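# Hand the bar over to the other gripper mid-air

## Task

Move the bar from the gripper now holding it into the other gripper, never setting it down on anything; at the end only that other gripper may hold the bar, and its grip must be on the bar's red end.

## Robot and tools

Robot: two arms, left_arm and right_arm, each carrying a parallel two-finger gripper. Base positions in the scene frame: left_arm at (-0.021, +0.432, 0) m, right_arm at (+0.066, -0.506, 0) m, both rotated only slightly about z. The scene frame has its origin at table-top height midway between the nominal bases; +z points up, +x points out over the table, and left_arm sits on the +y side. Image left and right do not match arm names. A camera stand is fixed behind the arms.

Gripper axes: the fingers point along the gripper's +z, open and close along its y, and a block projects about 10 cm toward its +x. end_effector_position is the spot between the pads when closed; the fingertips reach about 19 mm past it when closed and 6 mm when open.

The 18-number row is used by both execute_actions and move. It is a single flat list covering both arms: first left_arm dx, dy, dz, rx, ry, rz, then left_gripper position, force_limit, speed, and after that the same nine for right_arm and right_gripper. Every number lies in [-1, 1]. The six pose numbers are offsets, not poses. They run along the scene-frame axes and are measured from that arm's Hand target at the moment the action or move starts. 1.0 equals 0.6 m, or 180 degrees for rotation. rx, ry, rz together make one rotation vector, applied about the Hand target's position. Sending all six as zeros asks again for the current Hand target. Repeating a nonzero offset keeps moving the arm. The controller clips commanded orientation to within 32 degrees of the measured one at each step.

Gripper numbers are absolute settings, not offsets. position +1 means fully open (85 mm), about -0.8 brings the pads together, and -1 closes until blocked. force_limit ranges -1 to +1 and sets grip strength. speed ranges -1 to +1, giving roughly 20, 85 or 150 mm/s. A fast close started at least 1 cm wider than the object grips hardest, around 200 N or more. A slow close at force_limit -1 gives about 30 N per pad. To leave a gripper as it is, resend its previous three numbers, since 0 is itself a command. A new force or speed only takes effect alongside a position change of at least 0.01. To grip, send -1 and confirm object_status reads 2. The other codes are 0 moving, 1 blocked while opening, and 3 reached target or pads met. position_measured is in counts: 3 is open, 78 is about 60 mm, 130 about 40 mm, 180 about 20 mm, and 230 means the pads are shut.

execute_actions: actions is a list of actions. Each action is up to 15 rows, one per 1/30 s step, and every row in an action counts from the same start pose. A short table repeats its last row until all 15 steps are used. cameras lists the camera names wanted: cam_high, cam_left_wrist, cam_right_wrist, or ["all"]. An empty actions list returns images along with the full state.

move: target is either one 18-number row or a list of up to 15 rows. All rows count from the starting Hand targets. The path is straight, and both arms finish together within 10 s. speed is in m/s, from 0.002 to 3.6 with 0.25 as default, and turns are capped at twice that value in rad/s. blend is a corner rounding in metres for lists. stop_force (3 to 120 N) ends an arm's path on contact; it is unreliable while the gripper rotates, and should be left out when moving away from a contact. zero (bool) controls whether the force reference is reset first. blocking=false returns after 0.5 s and cannot be combined with stop_force. The result adds a move: line reporting done, off_target, moving, held or fault, plus limits such as paced or held. Paths do not avoid obstacles. Keep paths away from an arm's own base.

wait(seconds 0-10) lets time run. stop brakes a running move. zoom_image(camera, region [x0,y0,x1,y1], at most 504 by 504 pixels) enlarges part of the newest image. Images are 672x504. zero_wrist_force(arm) re-zeroes that arm's wrist sensor. finished_scene(scene) ends the scene for good, so call it only once the goal is met and stable.

Results report each gripper's end_effector_position (m) and quat_wxyz in the scene frame, plus velocities. They also give the Hand target, which is what later offsets count from, and Tool commands. Joint torques are given in joint order, positive toward larger joint angles. Wrist force and torque are in the gripper's own axes, with an extra line showing the peak since the last report. Reported poses can be off by a few cm. A gripper that rests short of its Hand target can be nudged by sending the missing distance as an offset.

Hazards: a net external force near 150 N, or a joint torque at its limit (24.6 N m for the wrists, 132 for the others), halts that arm for 10 s. Motors heating to 85 °C brake the arm for 30-60 s; a MOTOR HOT line appears at 70 °C. The clearance check can block moves that bring the arms close together, though finger-to-finger contact is allowed. Any moderate knock or press between the arms, including one gripper squeezing the other's fingers, can fail the scene. Never drop the bar, let it fall off the table, release it while it moves, or put it down. Avoid slamming, pressing hard, or gripping hard while the bar rests on something. Moving faster means harder hits and overshoot. The arm that will receive the bar should close on the red end while the first gripper still holds. Check for object_status 2 before the first gripper opens and withdraws, then confirm that only the receiving gripper holds the bar.

Each tool is called as name(argument=value, ...), one argument or row to a line, values as JSON.

## Session

execute_actions(
  actions=[],
)

Scene clock: 0.00 s.
left_arm: end_effector_position=(+0.4078, +0.4254, +0.2026) position_measured=3 object_status=3 end_effector_quat_wxyz=(+0.000, +0.008, +1.000, +0.000) | right_arm: end_effector_position=(+0.4020, -0.1427, +0.1505) position_measured=170 object_status=2 end_effector_quat_wxyz=(+0.030, +0.699, +0.715, +0.001)
Joint positions: left_arm=[-0.316 -1.723 2.042 -1.89 -1.571 -0.316] | right_arm=[4.333 -1.636 -1.977 -1.118 1.513 2.679]
Joint velocities: within noise
Joint torques (N m): no reading
Motor temperatures (°C): left_arm=[27 28 25 34 35 30] | right_arm=[27 24 27 32 33 37]
Wrist force (N): no reading
Wrist torque (N m): no reading
Wrist force, peak (N): no reading
Hand target: left_arm +0.4078, +0.4254, +0.2026; +0.000, +0.008, +1.000, +0.000 | right_arm +0.4020, -0.1427, +0.1505; +0.030, +0.699, +0.715, +0.001
Tool commands: left_gripper/position=+1.0 left_gripper/force_limit=+1.0 left_gripper/speed=+1.0 right_gripper/position=-0.466667 right_gripper/force_limit=+1.0 right_gripper/speed=-1.0

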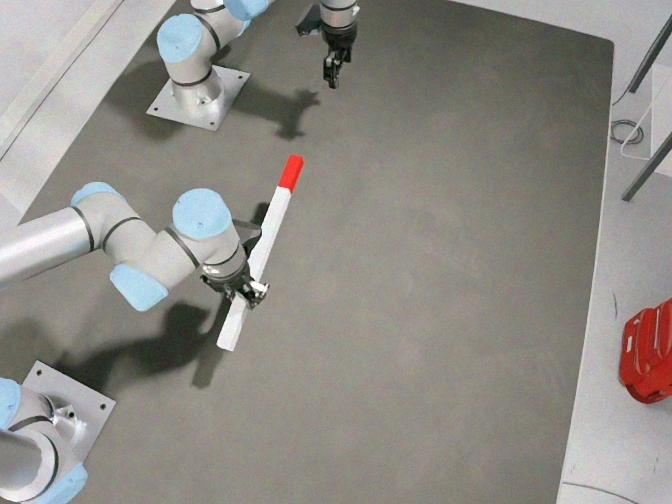

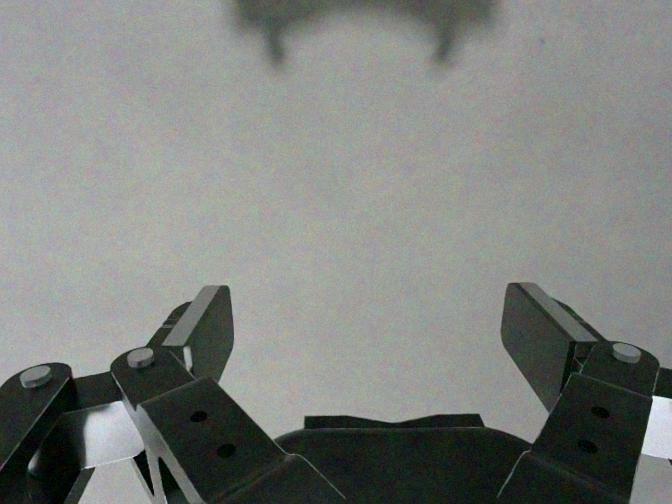

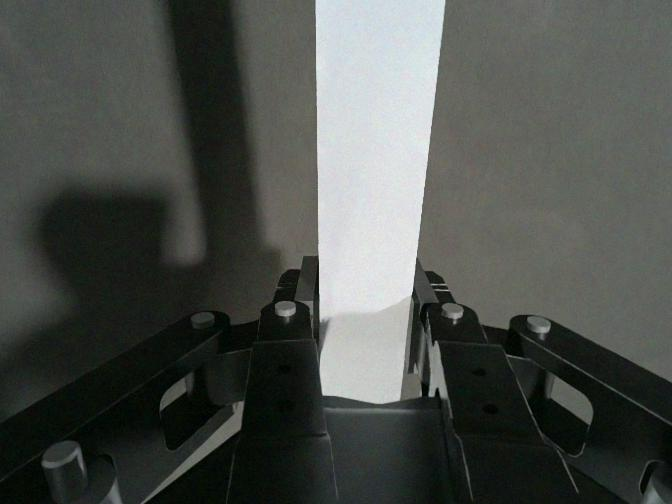

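move(
  target=[-0.0297, -0.409, 0.08, 0, 0, -0.5, 1, 1, 1, 0, 0, 0, 0, 0, 0, -0.466667, 1, -1],
  speed=0.6,
  cameras=["all"],
)

Scene clock: 39.83 s.
left_arm: end_effector_position=(+0.3900, +0.1799, +0.2506) position_measured=3 object_status=3 end_effector_quat_wxyz=(+0.000, +0.713, +0.702, +0.000) | right_arm: end_effector_position=(+0.4020, -0.1427, +0.1505) position_measured=170 object_status=2 end_effector_quat_wxyz=(+0.030, +0.699, +0.715, +0.001)
Joint positions: left_arm=[-0.815 -1.618 1.822 -1.775 -1.571 0.756] | right_arm=[4.333 -1.636 -1.977 -1.118 1.513 2.679]
Joint torques (N m): left_arm=[10.34 -27.47 -16.15 -3.96 -1.34 0] | right_arm=[-1.09 25.34 26.23 4.51 -1.34 0.7]
Wrist force (N): left_arm=[-0.1 -0.2 -0.2] | right_arm=[0.2 0.6 -0.2]
Wrist torque (N m): left_arm=[-0.04 0.05 -0.01] | right_arm=[0.09 -0.01 0.01]
Wrist force, peak (N): left_arm=[-1.9 -0.1 -0.1] | right_arm=[0.2 0.6 -0.5]
Hand target: left_arm +0.3900, +0.1800, +0.2506; +0.000, +0.713, +0.702, +0.000 | right_arm +0.4020, -0.1427, +0.1505; +0.030, +0.699, +0.715, +0.001
Off the commanded pose: left_arm 0.000 m, 0 deg | right_arm 0.000 m, 0 deg.
move: done

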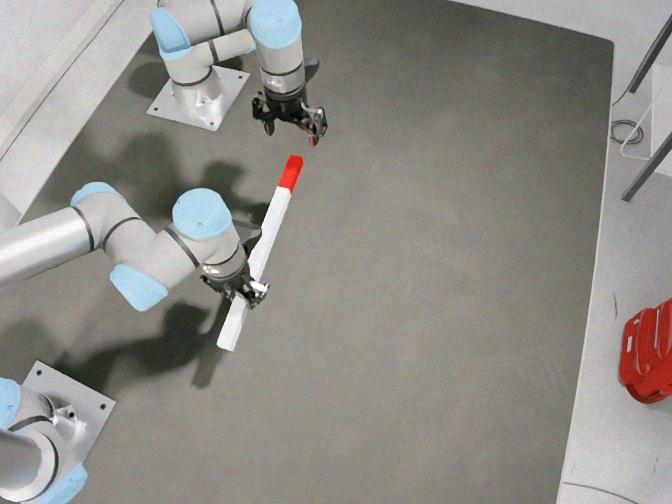

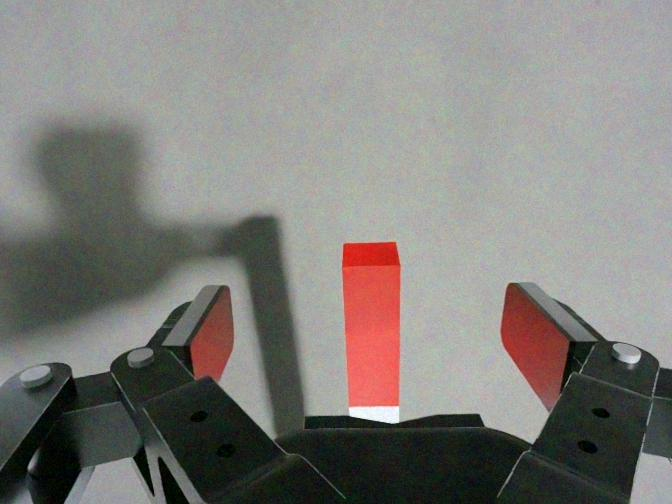

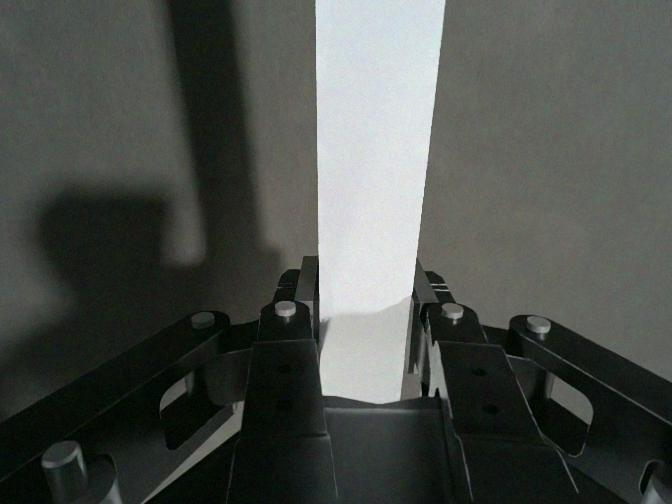

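move(
  target=[0.0125, 0, -0.1576, 0, 0, 0.0133, 1, 1, 1, 0, 0, 0, 0, 0, 0, -0.466667, 1, -1],
  speed=0.2,
  cameras=["cam_left_wrist"],
)

Scene clock: 72.53 s.
left_arm: end_effector_position=(+0.3976, +0.1801, +0.1561) position_measured=3 object_status=3 end_effector_quat_wxyz=(+0.000, +0.698, +0.716, +0.000) | right_arm: end_effector_position=(+0.4020, -0.1427, +0.1505) position_measured=170 object_status=2 end_effector_quat_wxyz=(+0.030, +0.699, +0.715, +0.001)
Joint positions: left_arm=[-0.803 -1.526 1.986 -2.03 -1.571 0.726] | right_arm=[4.333 -1.636 -1.977 -1.118 1.513 2.679]
Joint torques (N m): left_arm=[-6.83 -22.79 -20.99 -3.55 -0.76 2.57] | right_arm=[-2.67 26.46 27.43 4.68 -1.27 0.79]
Wrist force (N): left_arm=[-0.3 -0.4 -0.3] | right_arm=[0.1 0.1 -0.3]
Wrist torque (N m): left_arm=[-0.05 0.03 -0.03] | right_arm=[0.02 0.01 0.01]
Wrist force, peak (N): left_arm=[-0.1 -0.3 -2.8] | right_arm=[0.6 0.1 -0.4]
Hand target: left_arm +0.3975, +0.1800, +0.1561; +0.000, +0.698, +0.716, +0.000 | right_arm +0.4020, -0.1427, +0.1505; +0.030, +0.699, +0.715, +0.001
Off the commanded pose: left_arm 0.000 m, 0 deg | right_arm 0.000 m, 0 deg.
move: done
Images, in order (width x height): cam_left_wrist 672x504.

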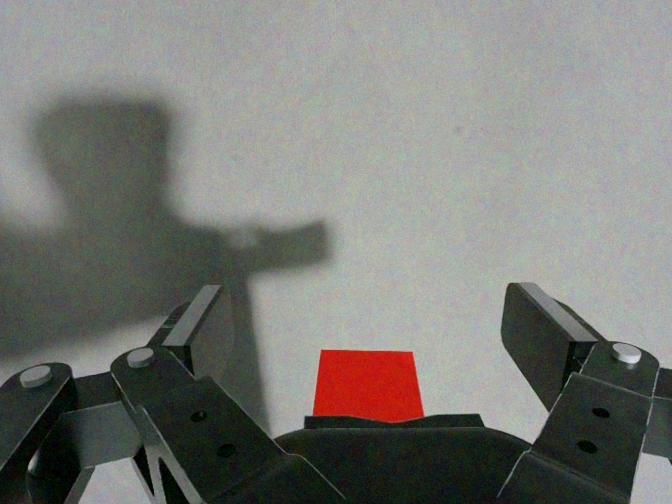

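move(
  target=[
    [-0.0008, -0.0517, 0.0517, 0, -0.0138, 0, 1, 1, 1, 0, 0, 0, 0, 0, 0, -0.466667, 1, -1],
    [-0.0008, -0.0517, 0.0517, 0, -0.0138, 0, -0.15, -1, 0, 0, 0, 0, 0, 0, 0, -0.466667, 1, -1],
  ],
  speed=0.15,
  cameras=["all"],
)

Scene clock: 140.87 s.
left_arm: end_effector_position=(+0.3970, +0.1490, +0.1871) position_measured=148 object_status=0 end_effector_quat_wxyz=(+0.016, +0.698, +0.716, +0.015) | right_arm: end_effector_position=(+0.4020, -0.1427, +0.1505) position_measured=170 object_status=2 end_effector_quat_wxyz=(+0.030, +0.699, +0.715, +0.001)
Joint positions: left_arm=[-0.864 -1.538 1.92 -1.98 -1.537 0.665] | right_arm=[4.333 -1.636 -1.977 -1.118 1.513 2.679]
Joint torques (N m): left_arm=[9.01 -14.56 -15.09 -3.79 -1.91 2.5] | right_arm=[-4.71 23.72 30.48 5.02 -1.31 1.02]
Wrist force (N): left_arm=[0.0 -0.3 0.1] | right_arm=[0.2 0.0 -0.2]
Wrist torque (N m): left_arm=[-0.03 -0.01 -0.08] | right_arm=[0.01 -0.02 0.00]
Wrist force, peak (N): left_arm=[-1.1 -0.4 -0.9] | right_arm=[0.4 0.5 -0.7]
Hand target: left_arm +0.3970, +0.1490, +0.1871; +0.016, +0.698, +0.716, +0.015 | right_arm +0.4020, -0.1427, +0.1505; +0.030, +0.699, +0.715, +0.001
Off the commanded pose: left_arm 0.000 m, 0 deg | right_arm 0.000 m, 0 deg.
move: done

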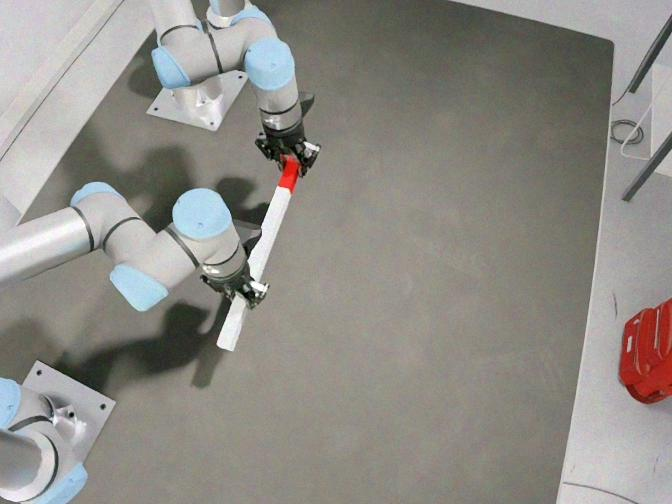

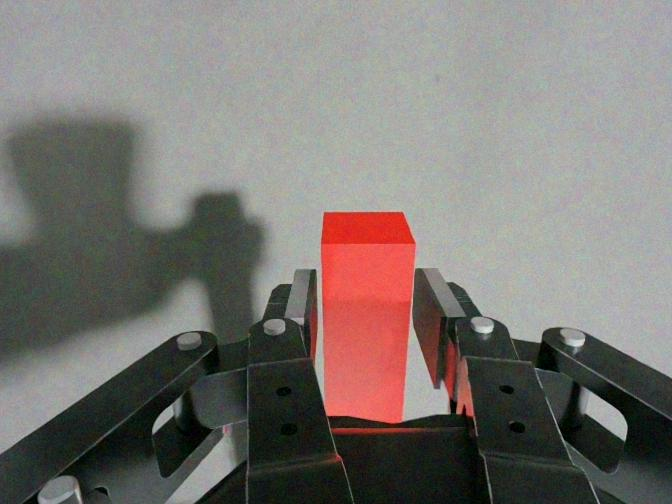

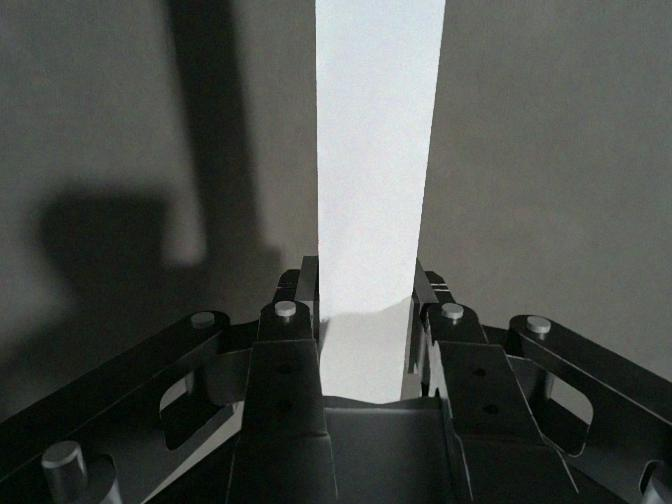

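zoom_image(
  camera="cam_left_wrist",
  region=[240, 190, 500, 430],
)

zoom_image(
  camera="cam_right_wrist",
  region=[240, 190, 500, 430],
)

Scaled by 1.938 from the camera's 672x504 image, which has a finer 960x720 frame.

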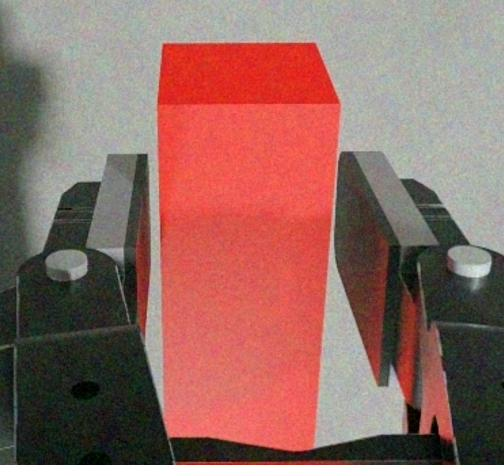

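Scaled by 1.938 from the camera's 672x504 image, which has a finer 960x720 frame.

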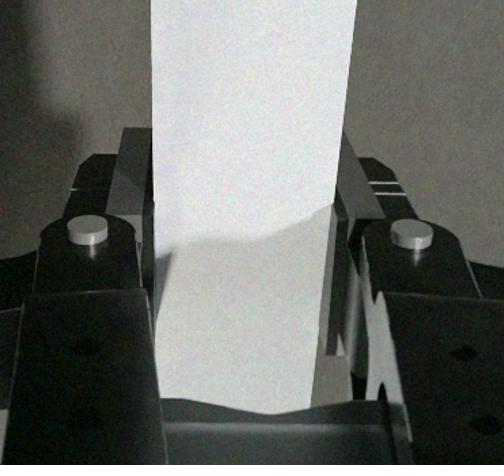

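move(
  target=[
    [-0.00217, 0, 0, 0, 0, 0.0022, -0.15, -1, 0, 0, 0, 0, 0, 0, 0, -0.466667, 1, -1],
    [-0.00217, 0, 0, 0, 0, 0.0022, -1, -1, -1, 0, 0, 0, 0, 0, 0, -0.466667, 1, -1],
  ],
  speed=0.05,
  cameras=["cam_left_wrist"],
)

Scene clock: 176.10 s.
left_arm: end_effector_position=(+0.3957, +0.1490, +0.1871) position_measured=168 object_status=0 end_effector_quat_wxyz=(+0.015, +0.695, +0.718, +0.015) | right_arm: end_effector_position=(+0.4020, -0.1427, +0.1505) position_measured=170 object_status=2 end_effector_quat_wxyz=(+0.030, +0.699, +0.715, +0.001)
Joint positions: left_arm=[-0.867 -1.54 1.922 -1.98 -1.537 0.656] | right_arm=[4.333 -1.636 -1.977 -1.118 1.513 2.679]
Joint torques (N m): left_arm=[-5.21 -23.22 -25.35 -1.18 1.69 1.95] | right_arm=[-4.82 25.59 32.38 4.92 -1.39 1.07]
Wrist force (N): left_arm=[0.4 -1.2 -0.1] | right_arm=[-0.1 1.2 -0.2]
Wrist torque (N m): left_arm=[-0.14 -0.04 0.32] | right_arm=[0.18 -0.03 -0.05]
Wrist force, peak (N): left_arm=[0.4 -1.2 -0.1] | right_arm=[-0.1 1.4 -0.1]
Hand target: left_arm +0.3957, +0.1490, +0.1871; +0.015, +0.695, +0.718, +0.015 | right_arm +0.4020, -0.1427, +0.1505; +0.030, +0.699, +0.715, +0.001
Off the commanded pose: left_arm 0.000 m, 0 deg | right_arm 0.000 m, 0 deg.
move: done
Images, in order (width x height): cam_left_wrist 672x504.

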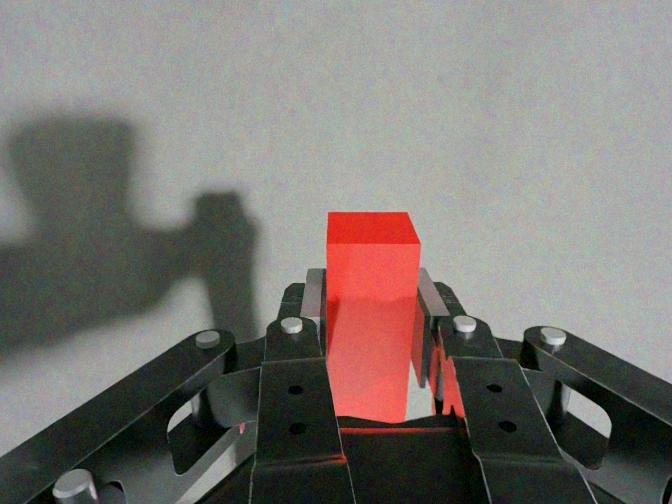

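wait(
  seconds=0.1,
)

Scene clock: 177.70 s.
left_arm: end_effector_position=(+0.3957, +0.1490, +0.1871) position_measured=168 object_status=2 end_effector_quat_wxyz=(+0.015, +0.695, +0.718, +0.015) | right_arm: end_effector_position=(+0.4020, -0.1427, +0.1505) position_measured=170 object_status=2 end_effector_quat_wxyz=(+0.030, +0.699, +0.715, +0.001)
Joint positions: left_arm=[-0.867 -1.54 1.922 -1.98 -1.537 0.656] | right_arm=[4.333 -1.636 -1.977 -1.118 1.513 2.679]
Joint torques (N m): left_arm=[2.32 -17.05 -30.32 -2.36 0.57 1.97] | right_arm=[-5.89 24.59 32.53 4.94 -1.38 1.4]
Wrist force (N): left_arm=[0.4 -1.2 0.0] | right_arm=[-0.2 1.2 -0.2]
Wrist torque (N m): left_arm=[-0.13 -0.04 0.32] | right_arm=[0.19 -0.03 -0.05]
Wrist force, peak (N): left_arm=[0.5 -1.4 0.0] | right_arm=[0.1 1.5 -0.3]
Hand target: left_arm +0.3957, +0.1490, +0.1871; +0.015, +0.695, +0.718, +0.015 | right_arm +0.4020, -0.1427, +0.1505; +0.030, +0.699, +0.715, +0.001
Tool commands: left_gripper/position=-1.0 left_gripper/force_limit=-1.0 left_gripper/speed=-1.0 right_gripper/position=-0.466667 right_gripper/force_limit=+1.0 right_gripper/speed=-1.0
Off the commanded pose: left_arm 0.000 m, 0 deg | right_arm 0.000 m, 0 deg.
wait: 0.10 s; at rest from the start

move(
  target=[0, 0, 0, 0, 0, 0, -0.96, 1, -1, 0, 0, 0, 0, 0, 0, -0.466667, 1, -1],
  speed=0.05,
)

Scene clock: 186.63 s.
left_arm: end_effector_position=(+0.3957, +0.1490, +0.1871) position_measured=170 object_status=0 end_effector_quat_wxyz=(+0.015, +0.695, +0.718, +0.015) | right_arm: end_effector_position=(+0.4020, -0.1427, +0.1505) position_measured=170 object_status=2 end_effector_quat_wxyz=(+0.030, +0.699, +0.715, +0.001)
Joint positions: left_arm=[-0.867 -1.54 1.922 -1.98 -1.537 0.656] | right_arm=[4.333 -1.636 -1.977 -1.118 1.513 2.679]
Joint torques (N m): left_arm=[6.33 -16.74 -30.14 -3.74 -1.66 1.92] | right_arm=[-6.93 24.11 33.85 5.06 -1.22 1.39]
Wrist force (N): left_arm=[1.4 -2.0 -0.5] | right_arm=[-1.3 2.0 0.4]
Wrist torque (N m): left_arm=[-0.17 -0.07 0.54] | right_arm=[0.25 -0.05 -0.06]
Wrist force, peak (N): left_arm=[1.5 -2.2 -0.4] | right_arm=[-1.1 2.2 0.2]
Hand target: left_arm +0.3957, +0.1490, +0.1871; +0.015, +0.695, +0.718, +0.015 | right_arm +0.4020, -0.1427, +0.1505; +0.030, +0.699, +0.715, +0.001
Off the commanded pose: left_arm 0.000 m, 0 deg | right_arm 0.000 m, 0 deg.
move: done

move(
  target=[
    [0, 0, 0, 0, 0, 0, -0.96, 1, -1, 0, 0, 0, 0, 0, 0, 0.3, 1, -0.6],
    [0, 0, 0, 0, 0, 0, -0.96, 1, -1, -0.006, 0.002, 0.16, 0, 0, 0, 0.3, 1, -0.6],
  ],
  speed=0.2,
  cameras=["all"],
)

Scene clock: 195.33 s.
left_arm: end_effector_position=(+0.3957, +0.1490, +0.1871) position_measured=170 object_status=2 end_effector_quat_wxyz=(+0.015, +0.695, +0.718, +0.015) | right_arm: end_effector_position=(+0.3984, -0.1414, +0.2465) position_measured=91 object_status=3 end_effector_quat_wxyz=(+0.030, +0.699, +0.715, +0.001)
Joint positions: left_arm=[-0.867 -1.54 1.922 -1.98 -1.537 0.656] | right_arm=[4.341 -1.553 -1.801 -1.376 1.513 2.687]
Joint torques (N m): left_arm=[5.66 -16.63 -29.21 -3.51 1.08 0.95] | right_arm=[-2.52 12.14 22.65 2.76 1.58 -1.17]
Wrist force (N): left_arm=[-0.1 -0.3 2.3] | right_arm=[0.0 0.2 -2.1]
Wrist torque (N m): left_arm=[-0.01 0.44 -0.01] | right_arm=[0.02 0.24 -0.01]
Wrist force, peak (N): left_arm=[1.6 -2.2 -0.5] | right_arm=[0.1 0.2 -4.7]
Hand target: left_arm +0.3957, +0.1490, +0.1871; +0.015, +0.695, +0.718, +0.015 | right_arm +0.3984, -0.1415, +0.2465; +0.030, +0.699, +0.715, +0.001
Off the commanded pose: left_arm 0.000 m, 0 deg | right_arm 0.000 m, 0 deg.
move: done

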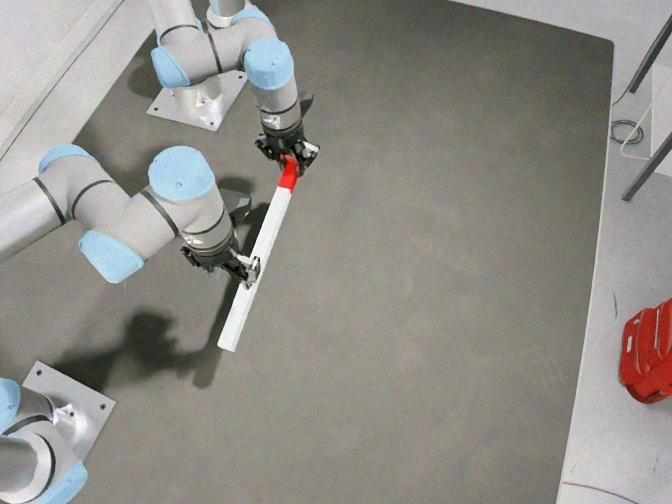

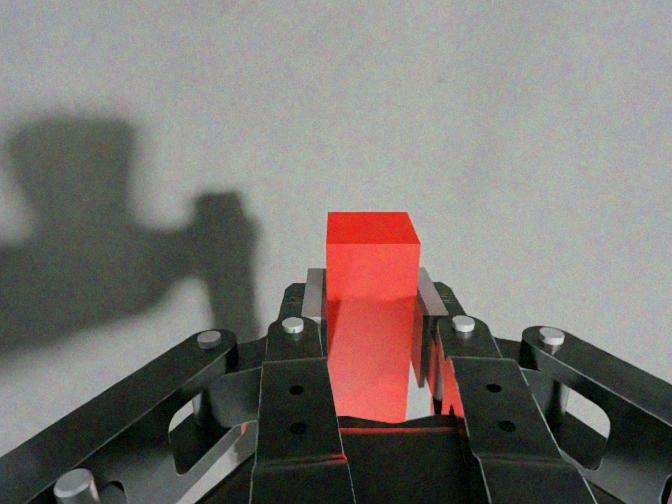

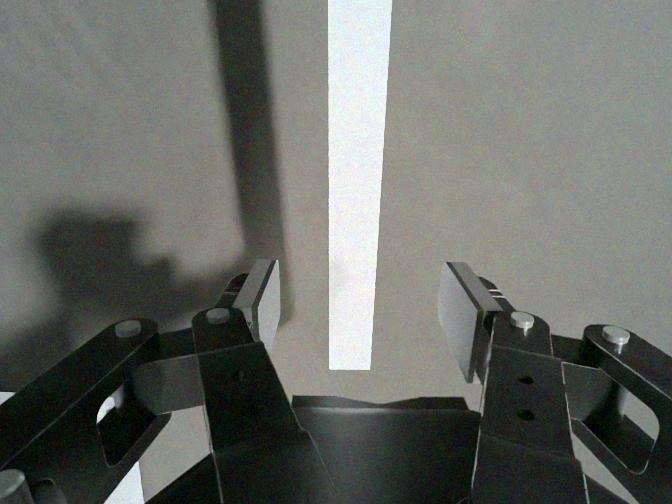

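finished_scene(
  scene=1,
)

The scene is finished: the task was done.


## Next scene

The same job, from a new start.

execute_actions(
  actions=[],
)

Scene clock: 0.00 s.
left_arm: end_effector_position=(+0.4078, +0.4254, +0.2026) position_measured=3 object_status=3 end_effector_quat_wxyz=(+0.000, +0.008, +1.000, +0.000) | right_arm: end_effector_position=(+0.4167, -0.1035, +0.2680) position_measured=170 object_status=2 end_effector_quat_wxyz=(+0.089, +0.644, +0.760, -0.030)
Joint positions: left_arm=[-0.316 -1.723 2.042 -1.89 -1.571 -0.316] | right_arm=[4.386 -1.68 -1.598 -1.546 1.42 2.596]
Joint velocities: within noise
Joint torques (N m): no reading
Motor temperatures (°C): left_arm=[26 27 24 33 35 30] | right_arm=[25 23 27 31 32 36]
Wrist force (N): no reading
Wrist torque (N m): no reading
Wrist force, peak (N): no reading
Hand target: left_arm +0.4078, +0.4254, +0.2026; +0.000, +0.008, +1.000, +0.000 | right_arm +0.4167, -0.1035, +0.2680; +0.089, +0.644, +0.760, -0.030
Tool commands: left_gripper/position=+1.0 left_gripper/force_limit=+1.0 left_gripper/speed=+1.0 right_gripper/position=-0.47451 right_gripper/force_limit=+1.0 right_gripper/speed=-1.0

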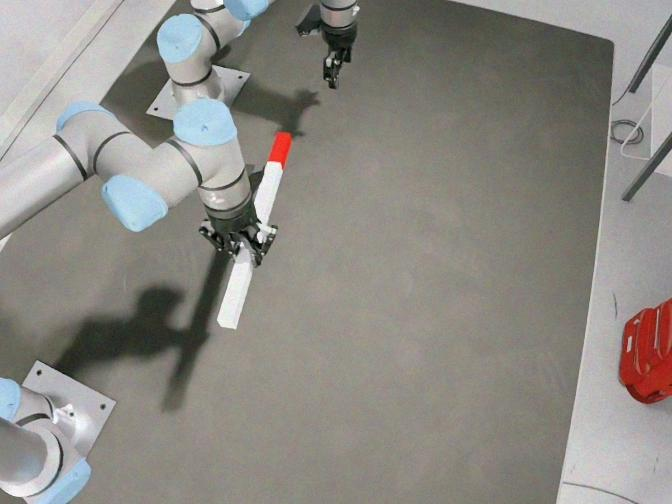

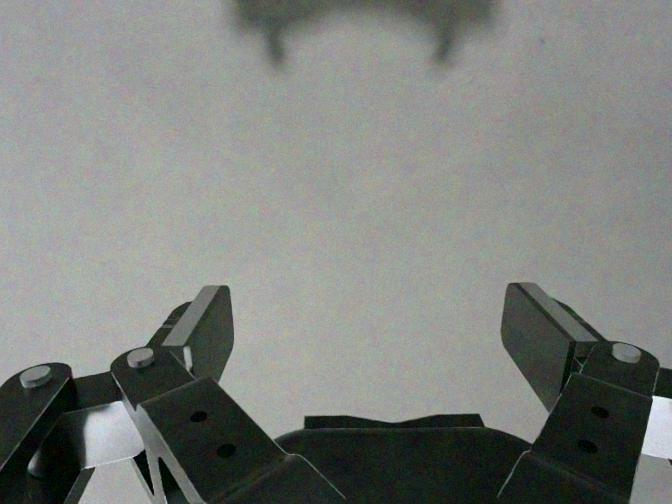

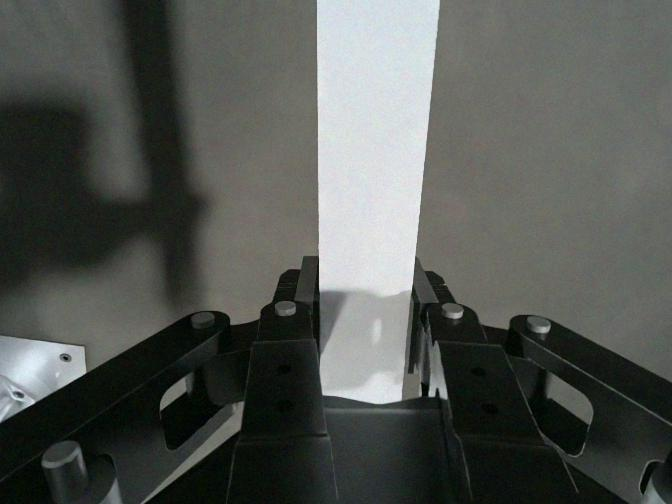

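move(
  target=[-0.0808, -0.3725, 0.259, -0.0212, -0.0614, -0.441, 1, 1, 1, 0, 0, 0, 0, 0, 0, -0.47451, 1, -1],
  speed=0.6,
  cameras=["all"],
)

zoom_image(
  camera="cam_left_wrist",
  region=[210, 160, 530, 430],
)

Scene clock: 22.70 s.
left_arm: end_effector_position=(+0.3594, +0.2018, +0.3580) position_measured=3 object_status=3 end_effector_quat_wxyz=(+0.089, +0.643, +0.760, -0.030) | right_arm: end_effector_position=(+0.4167, -0.1035, +0.2680) position_measured=170 object_status=2 end_effector_quat_wxyz=(+0.089, +0.644, +0.760, -0.030)
Joint positions: left_arm=[-0.81 -1.832 1.783 -1.706 -1.608 0.576] | right_arm=[4.386 -1.68 -1.598 -1.546 1.42 2.596]
Joint torques (N m): left_arm=[8.18 -20.74 -17.51 -4.2 1.75 -0.25] | right_arm=[5.42 32.75 26.55 3.77 -1.53 1.03]
Wrist force (N): left_arm=[-0.2 -0.2 -0.2] | right_arm=[-0.2 -0.4 -0.1]
Wrist torque (N m): left_arm=[0.00 0.11 -0.02] | right_arm=[-0.05 0.08 0.01]
Wrist force, peak (N): left_arm=[-1.3 -0.6 -1.2] | right_arm=[-0.5 -0.2 -0.2]
Hand target: left_arm +0.3594, +0.2019, +0.3580; +0.089, +0.643, +0.760, -0.030 | right_arm +0.4167, -0.1035, +0.2680; +0.089, +0.644, +0.760, -0.030
Off the commanded pose: left_arm 0.000 m, 0 deg | right_arm 0.000 m, 0 deg.
move: done

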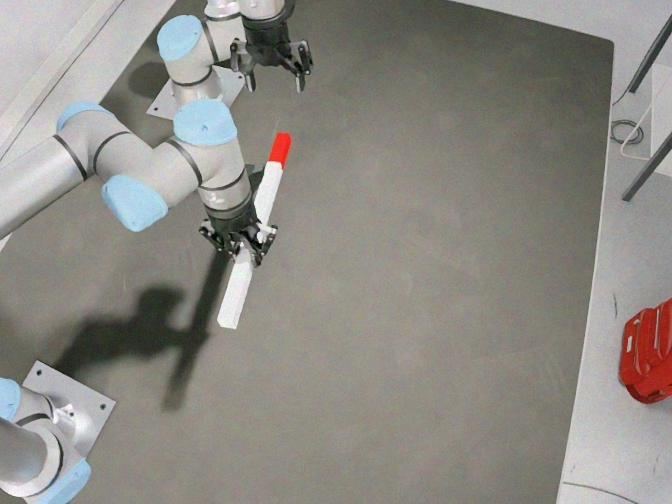

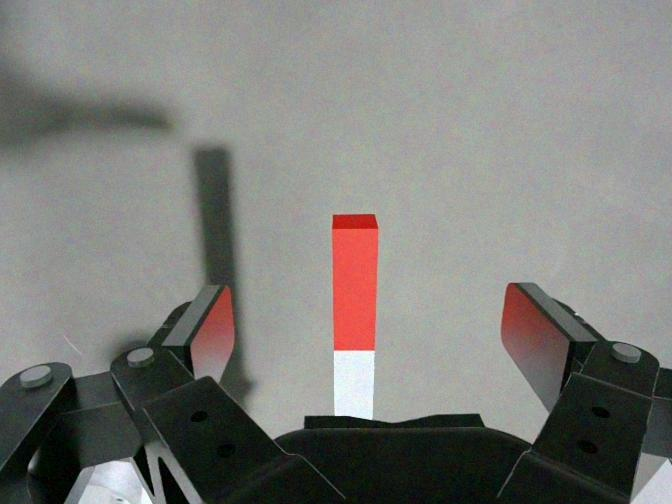

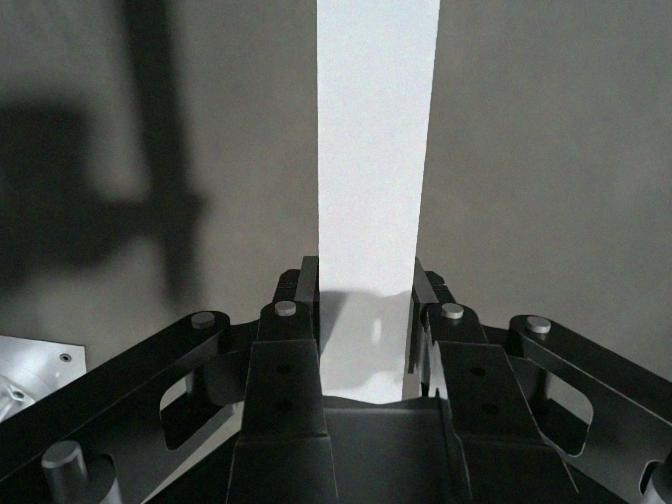

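Scaled by 1.575 from the camera's 672x504 image, which has a finer 960x720 frame.

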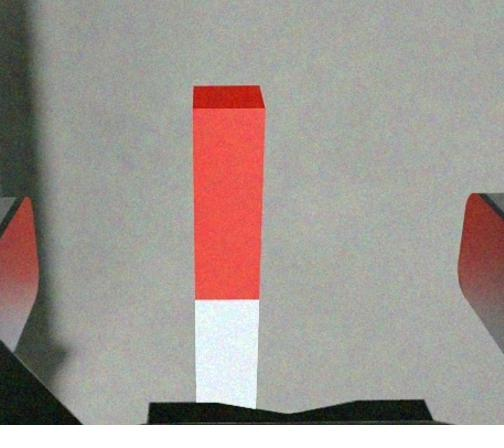

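move(
  target=[
    [0.0308, -0.0948, -0.1942, 0, 0, 0, 1, 1, 1, 0, 0, 0, 0, 0, 0, -0.47451, 1, -1],
    [0.0308, -0.0948, -0.1942, 0, 0, 0, -0.15, -1, 0, 0, 0, 0, 0, 0, 0, -0.47451, 1, -1],
  ],
  speed=0.25,
  cameras=["cam_high", "cam_left_wrist"],
)

zoom_image(
  camera="cam_left_wrist",
  region=[240, 190, 500, 430],
)

Scene clock: 47.50 s.
left_arm: end_effector_position=(+0.3778, +0.1450, +0.2415) position_measured=148 object_status=0 end_effector_quat_wxyz=(+0.089, +0.643, +0.760, -0.030) | right_arm: end_effector_position=(+0.4167, -0.1035, +0.2680) position_measured=170 object_status=2 end_effector_quat_wxyz=(+0.089, +0.644, +0.760, -0.030)
Joint positions: left_arm=[-0.868 -1.682 1.965 -2.04 -1.598 0.519] | right_arm=[4.386 -1.68 -1.598 -1.546 1.42 2.596]
Joint torques (N m): left_arm=[9.88 -9.93 -15.59 -4.39 -1.87 2.4] | right_arm=[8.42 33.1 27.01 4.47 -1.83 1.51]
Wrist force (N): left_arm=[0.1 0.0 -0.2] | right_arm=[-0.2 0.0 -0.1]
Wrist torque (N m): left_arm=[0.03 0.05 -0.07] | right_arm=[0.00 0.08 0.00]
Wrist force, peak (N): left_arm=[0.9 -0.3 -3.3] | right_arm=[-0.5 -0.3 -0.2]
Hand target: left_arm +0.3778, +0.1450, +0.2415; +0.089, +0.643, +0.760, -0.030 | right_arm +0.4167, -0.1035, +0.2680; +0.089, +0.644, +0.760, -0.030
Off the commanded pose: left_arm 0.000 m, 0 deg | right_arm 0.000 m, 0 deg.
move: done
Images, in order (width x height): cam_high 672x504, cam_left_wrist 672x504.

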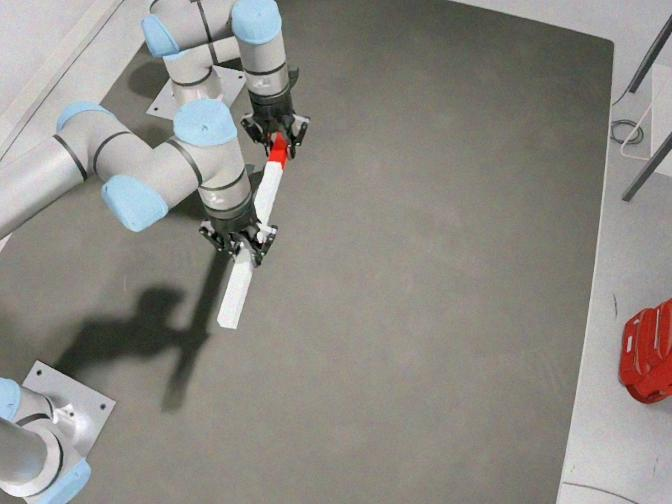

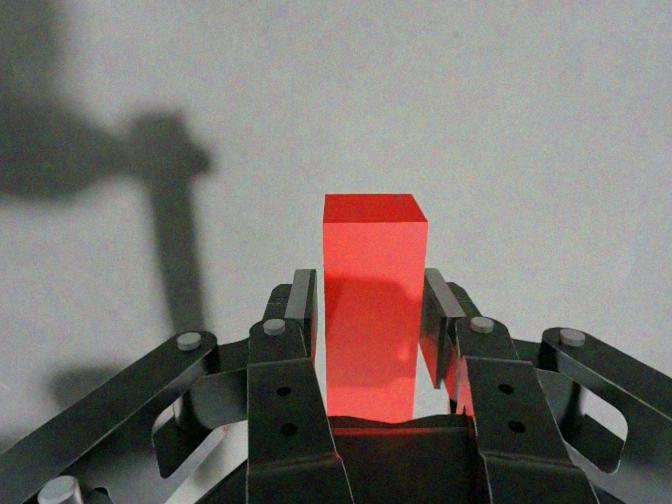

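Scaled by 1.938 from the camera's 672x504 image, which has a finer 960x720 frame.

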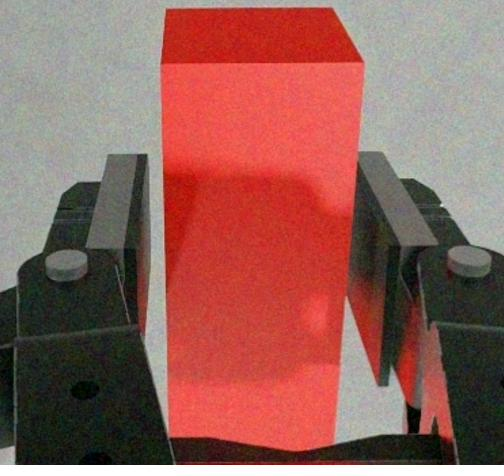

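move(
  target=[
    [-0.00227, 0.00227, 0.0147, 0, 0, 0, -0.15, -1, 0, 0, 0, 0, 0, 0, 0, -0.47451, 1, -1],
    [-0.00227, 0.00227, 0.0147, 0, 0, 0, -1, 1, -1, 0, 0, 0, 0, 0, 0, -0.47451, 1, -1],
  ],
  speed=0.1,
)

Scene clock: 60.17 s.
left_arm: end_effector_position=(+0.3765, +0.1464, +0.2503) position_measured=170 object_status=0 end_effector_quat_wxyz=(+0.089, +0.643, +0.760, -0.030) | right_arm: end_effector_position=(+0.4167, -0.1035, +0.2680) position_measured=170 object_status=2 end_effector_quat_wxyz=(+0.089, +0.644, +0.760, -0.030)
Joint positions: left_arm=[-0.869 -1.693 1.951 -2.015 -1.597 0.519] | right_arm=[4.386 -1.68 -1.598 -1.546 1.42 2.596]
Joint torques (N m): left_arm=[-9.29 -8.89 -14.98 -3.87 1.31 -2.33] | right_arm=[8.37 34.32 28.74 4.64 -1.77 1.54]
Wrist force (N): left_arm=[1.1 0.2 -0.7] | right_arm=[-1.4 -0.1 0.7]
Wrist torque (N m): left_arm=[-0.16 -0.05 -0.03] | right_arm=[0.20 0.07 -0.10]
Wrist force, peak (N): left_arm=[1.1 0.3 -0.8] | right_arm=[-1.4 -0.1 0.7]
Hand target: left_arm +0.3765, +0.1464, +0.2503; +0.089, +0.643, +0.760, -0.030 | right_arm +0.4167, -0.1035, +0.2680; +0.089, +0.644, +0.760, -0.030
Off the commanded pose: left_arm 0.000 m, 0 deg | right_arm 0.000 m, 0 deg.
move: done

move(
  target=[
    [0, 0, 0, 0, 0, 0, -1, 1, -1, 0, 0, 0, 0, 0, 0, 0.3, 1, -0.6],
    [0, 0, 0, 0, 0, 0, -1, 1, -1, -0.0105, 0, 0.15, 0, 0, 0, 0.3, 1, -0.6],
  ],
  speed=0.25,
  cameras=["all"],
)

Scene clock: 66.33 s.
left_arm: end_effector_position=(+0.3765, +0.1464, +0.2503) position_measured=170 object_status=2 end_effector_quat_wxyz=(+0.089, +0.643, +0.760, -0.030) | right_arm: end_effector_position=(+0.4104, -0.1035, +0.3579) position_measured=91 object_status=3 end_effector_quat_wxyz=(+0.089, +0.644, +0.760, -0.030)
Joint positions: left_arm=[-0.869 -1.693 1.951 -2.015 -1.597 0.519] | right_arm=[4.397 -1.667 -1.383 -1.777 1.422 2.608]
Joint torques (N m): left_arm=[-7.04 -25.93 -33.66 -4.6 -2 -2.18] | right_arm=[-10.09 31.07 29.17 2.38 0.77 -1.53]
Wrist force (N): left_arm=[0.4 -0.3 2.1] | right_arm=[-0.7 0.1 -1.8]
Wrist torque (N m): left_arm=[0.01 0.50 -0.04] | right_arm=[0.00 0.25 -0.01]
Wrist force, peak (N): left_arm=[0.7 -0.3 2.4] | right_arm=[-1.2 -0.1 -4.6]
Hand target: left_arm +0.3765, +0.1464, +0.2503; +0.089, +0.643, +0.760, -0.030 | right_arm +0.4104, -0.1035, +0.3580; +0.089, +0.644, +0.760, -0.030
Off the commanded pose: left_arm 0.000 m, 0 deg | right_arm 0.000 m, 0 deg.
move: done

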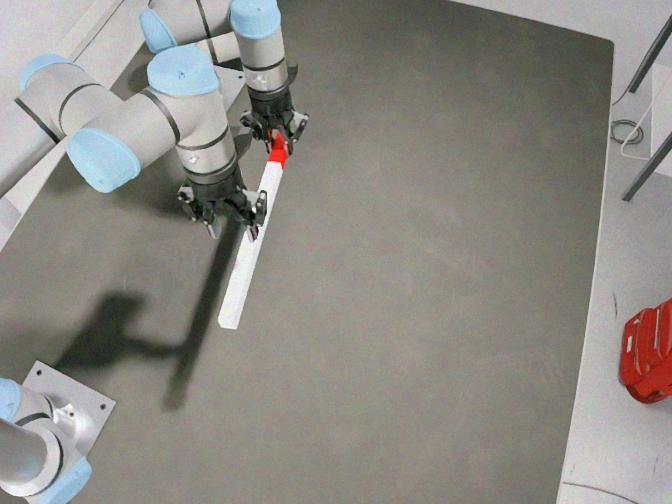

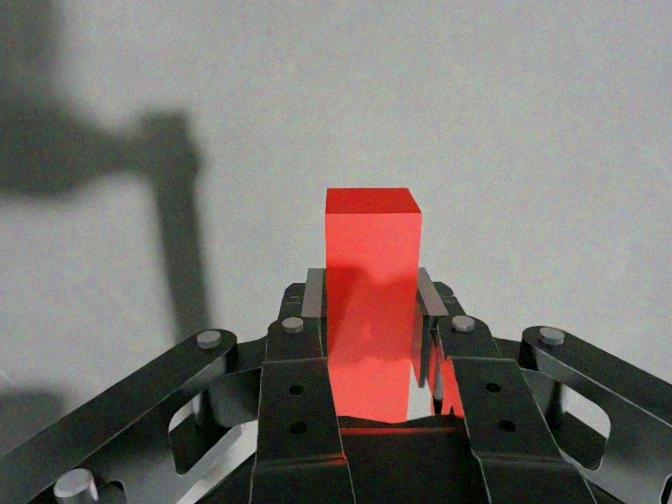

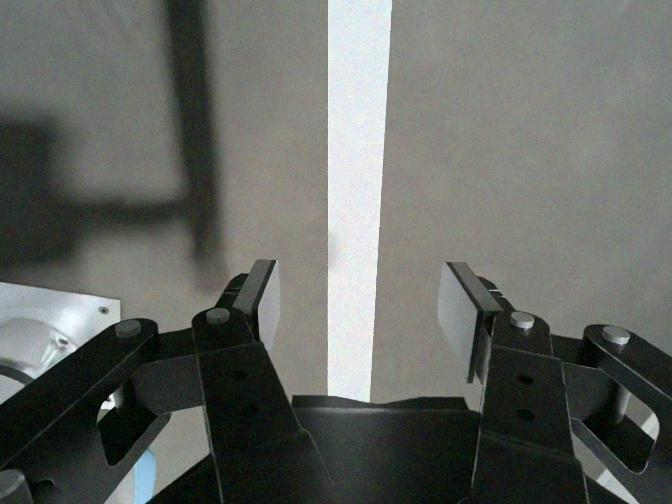

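finished_scene(
  scene=2,
)

The scene is finished: the task was done.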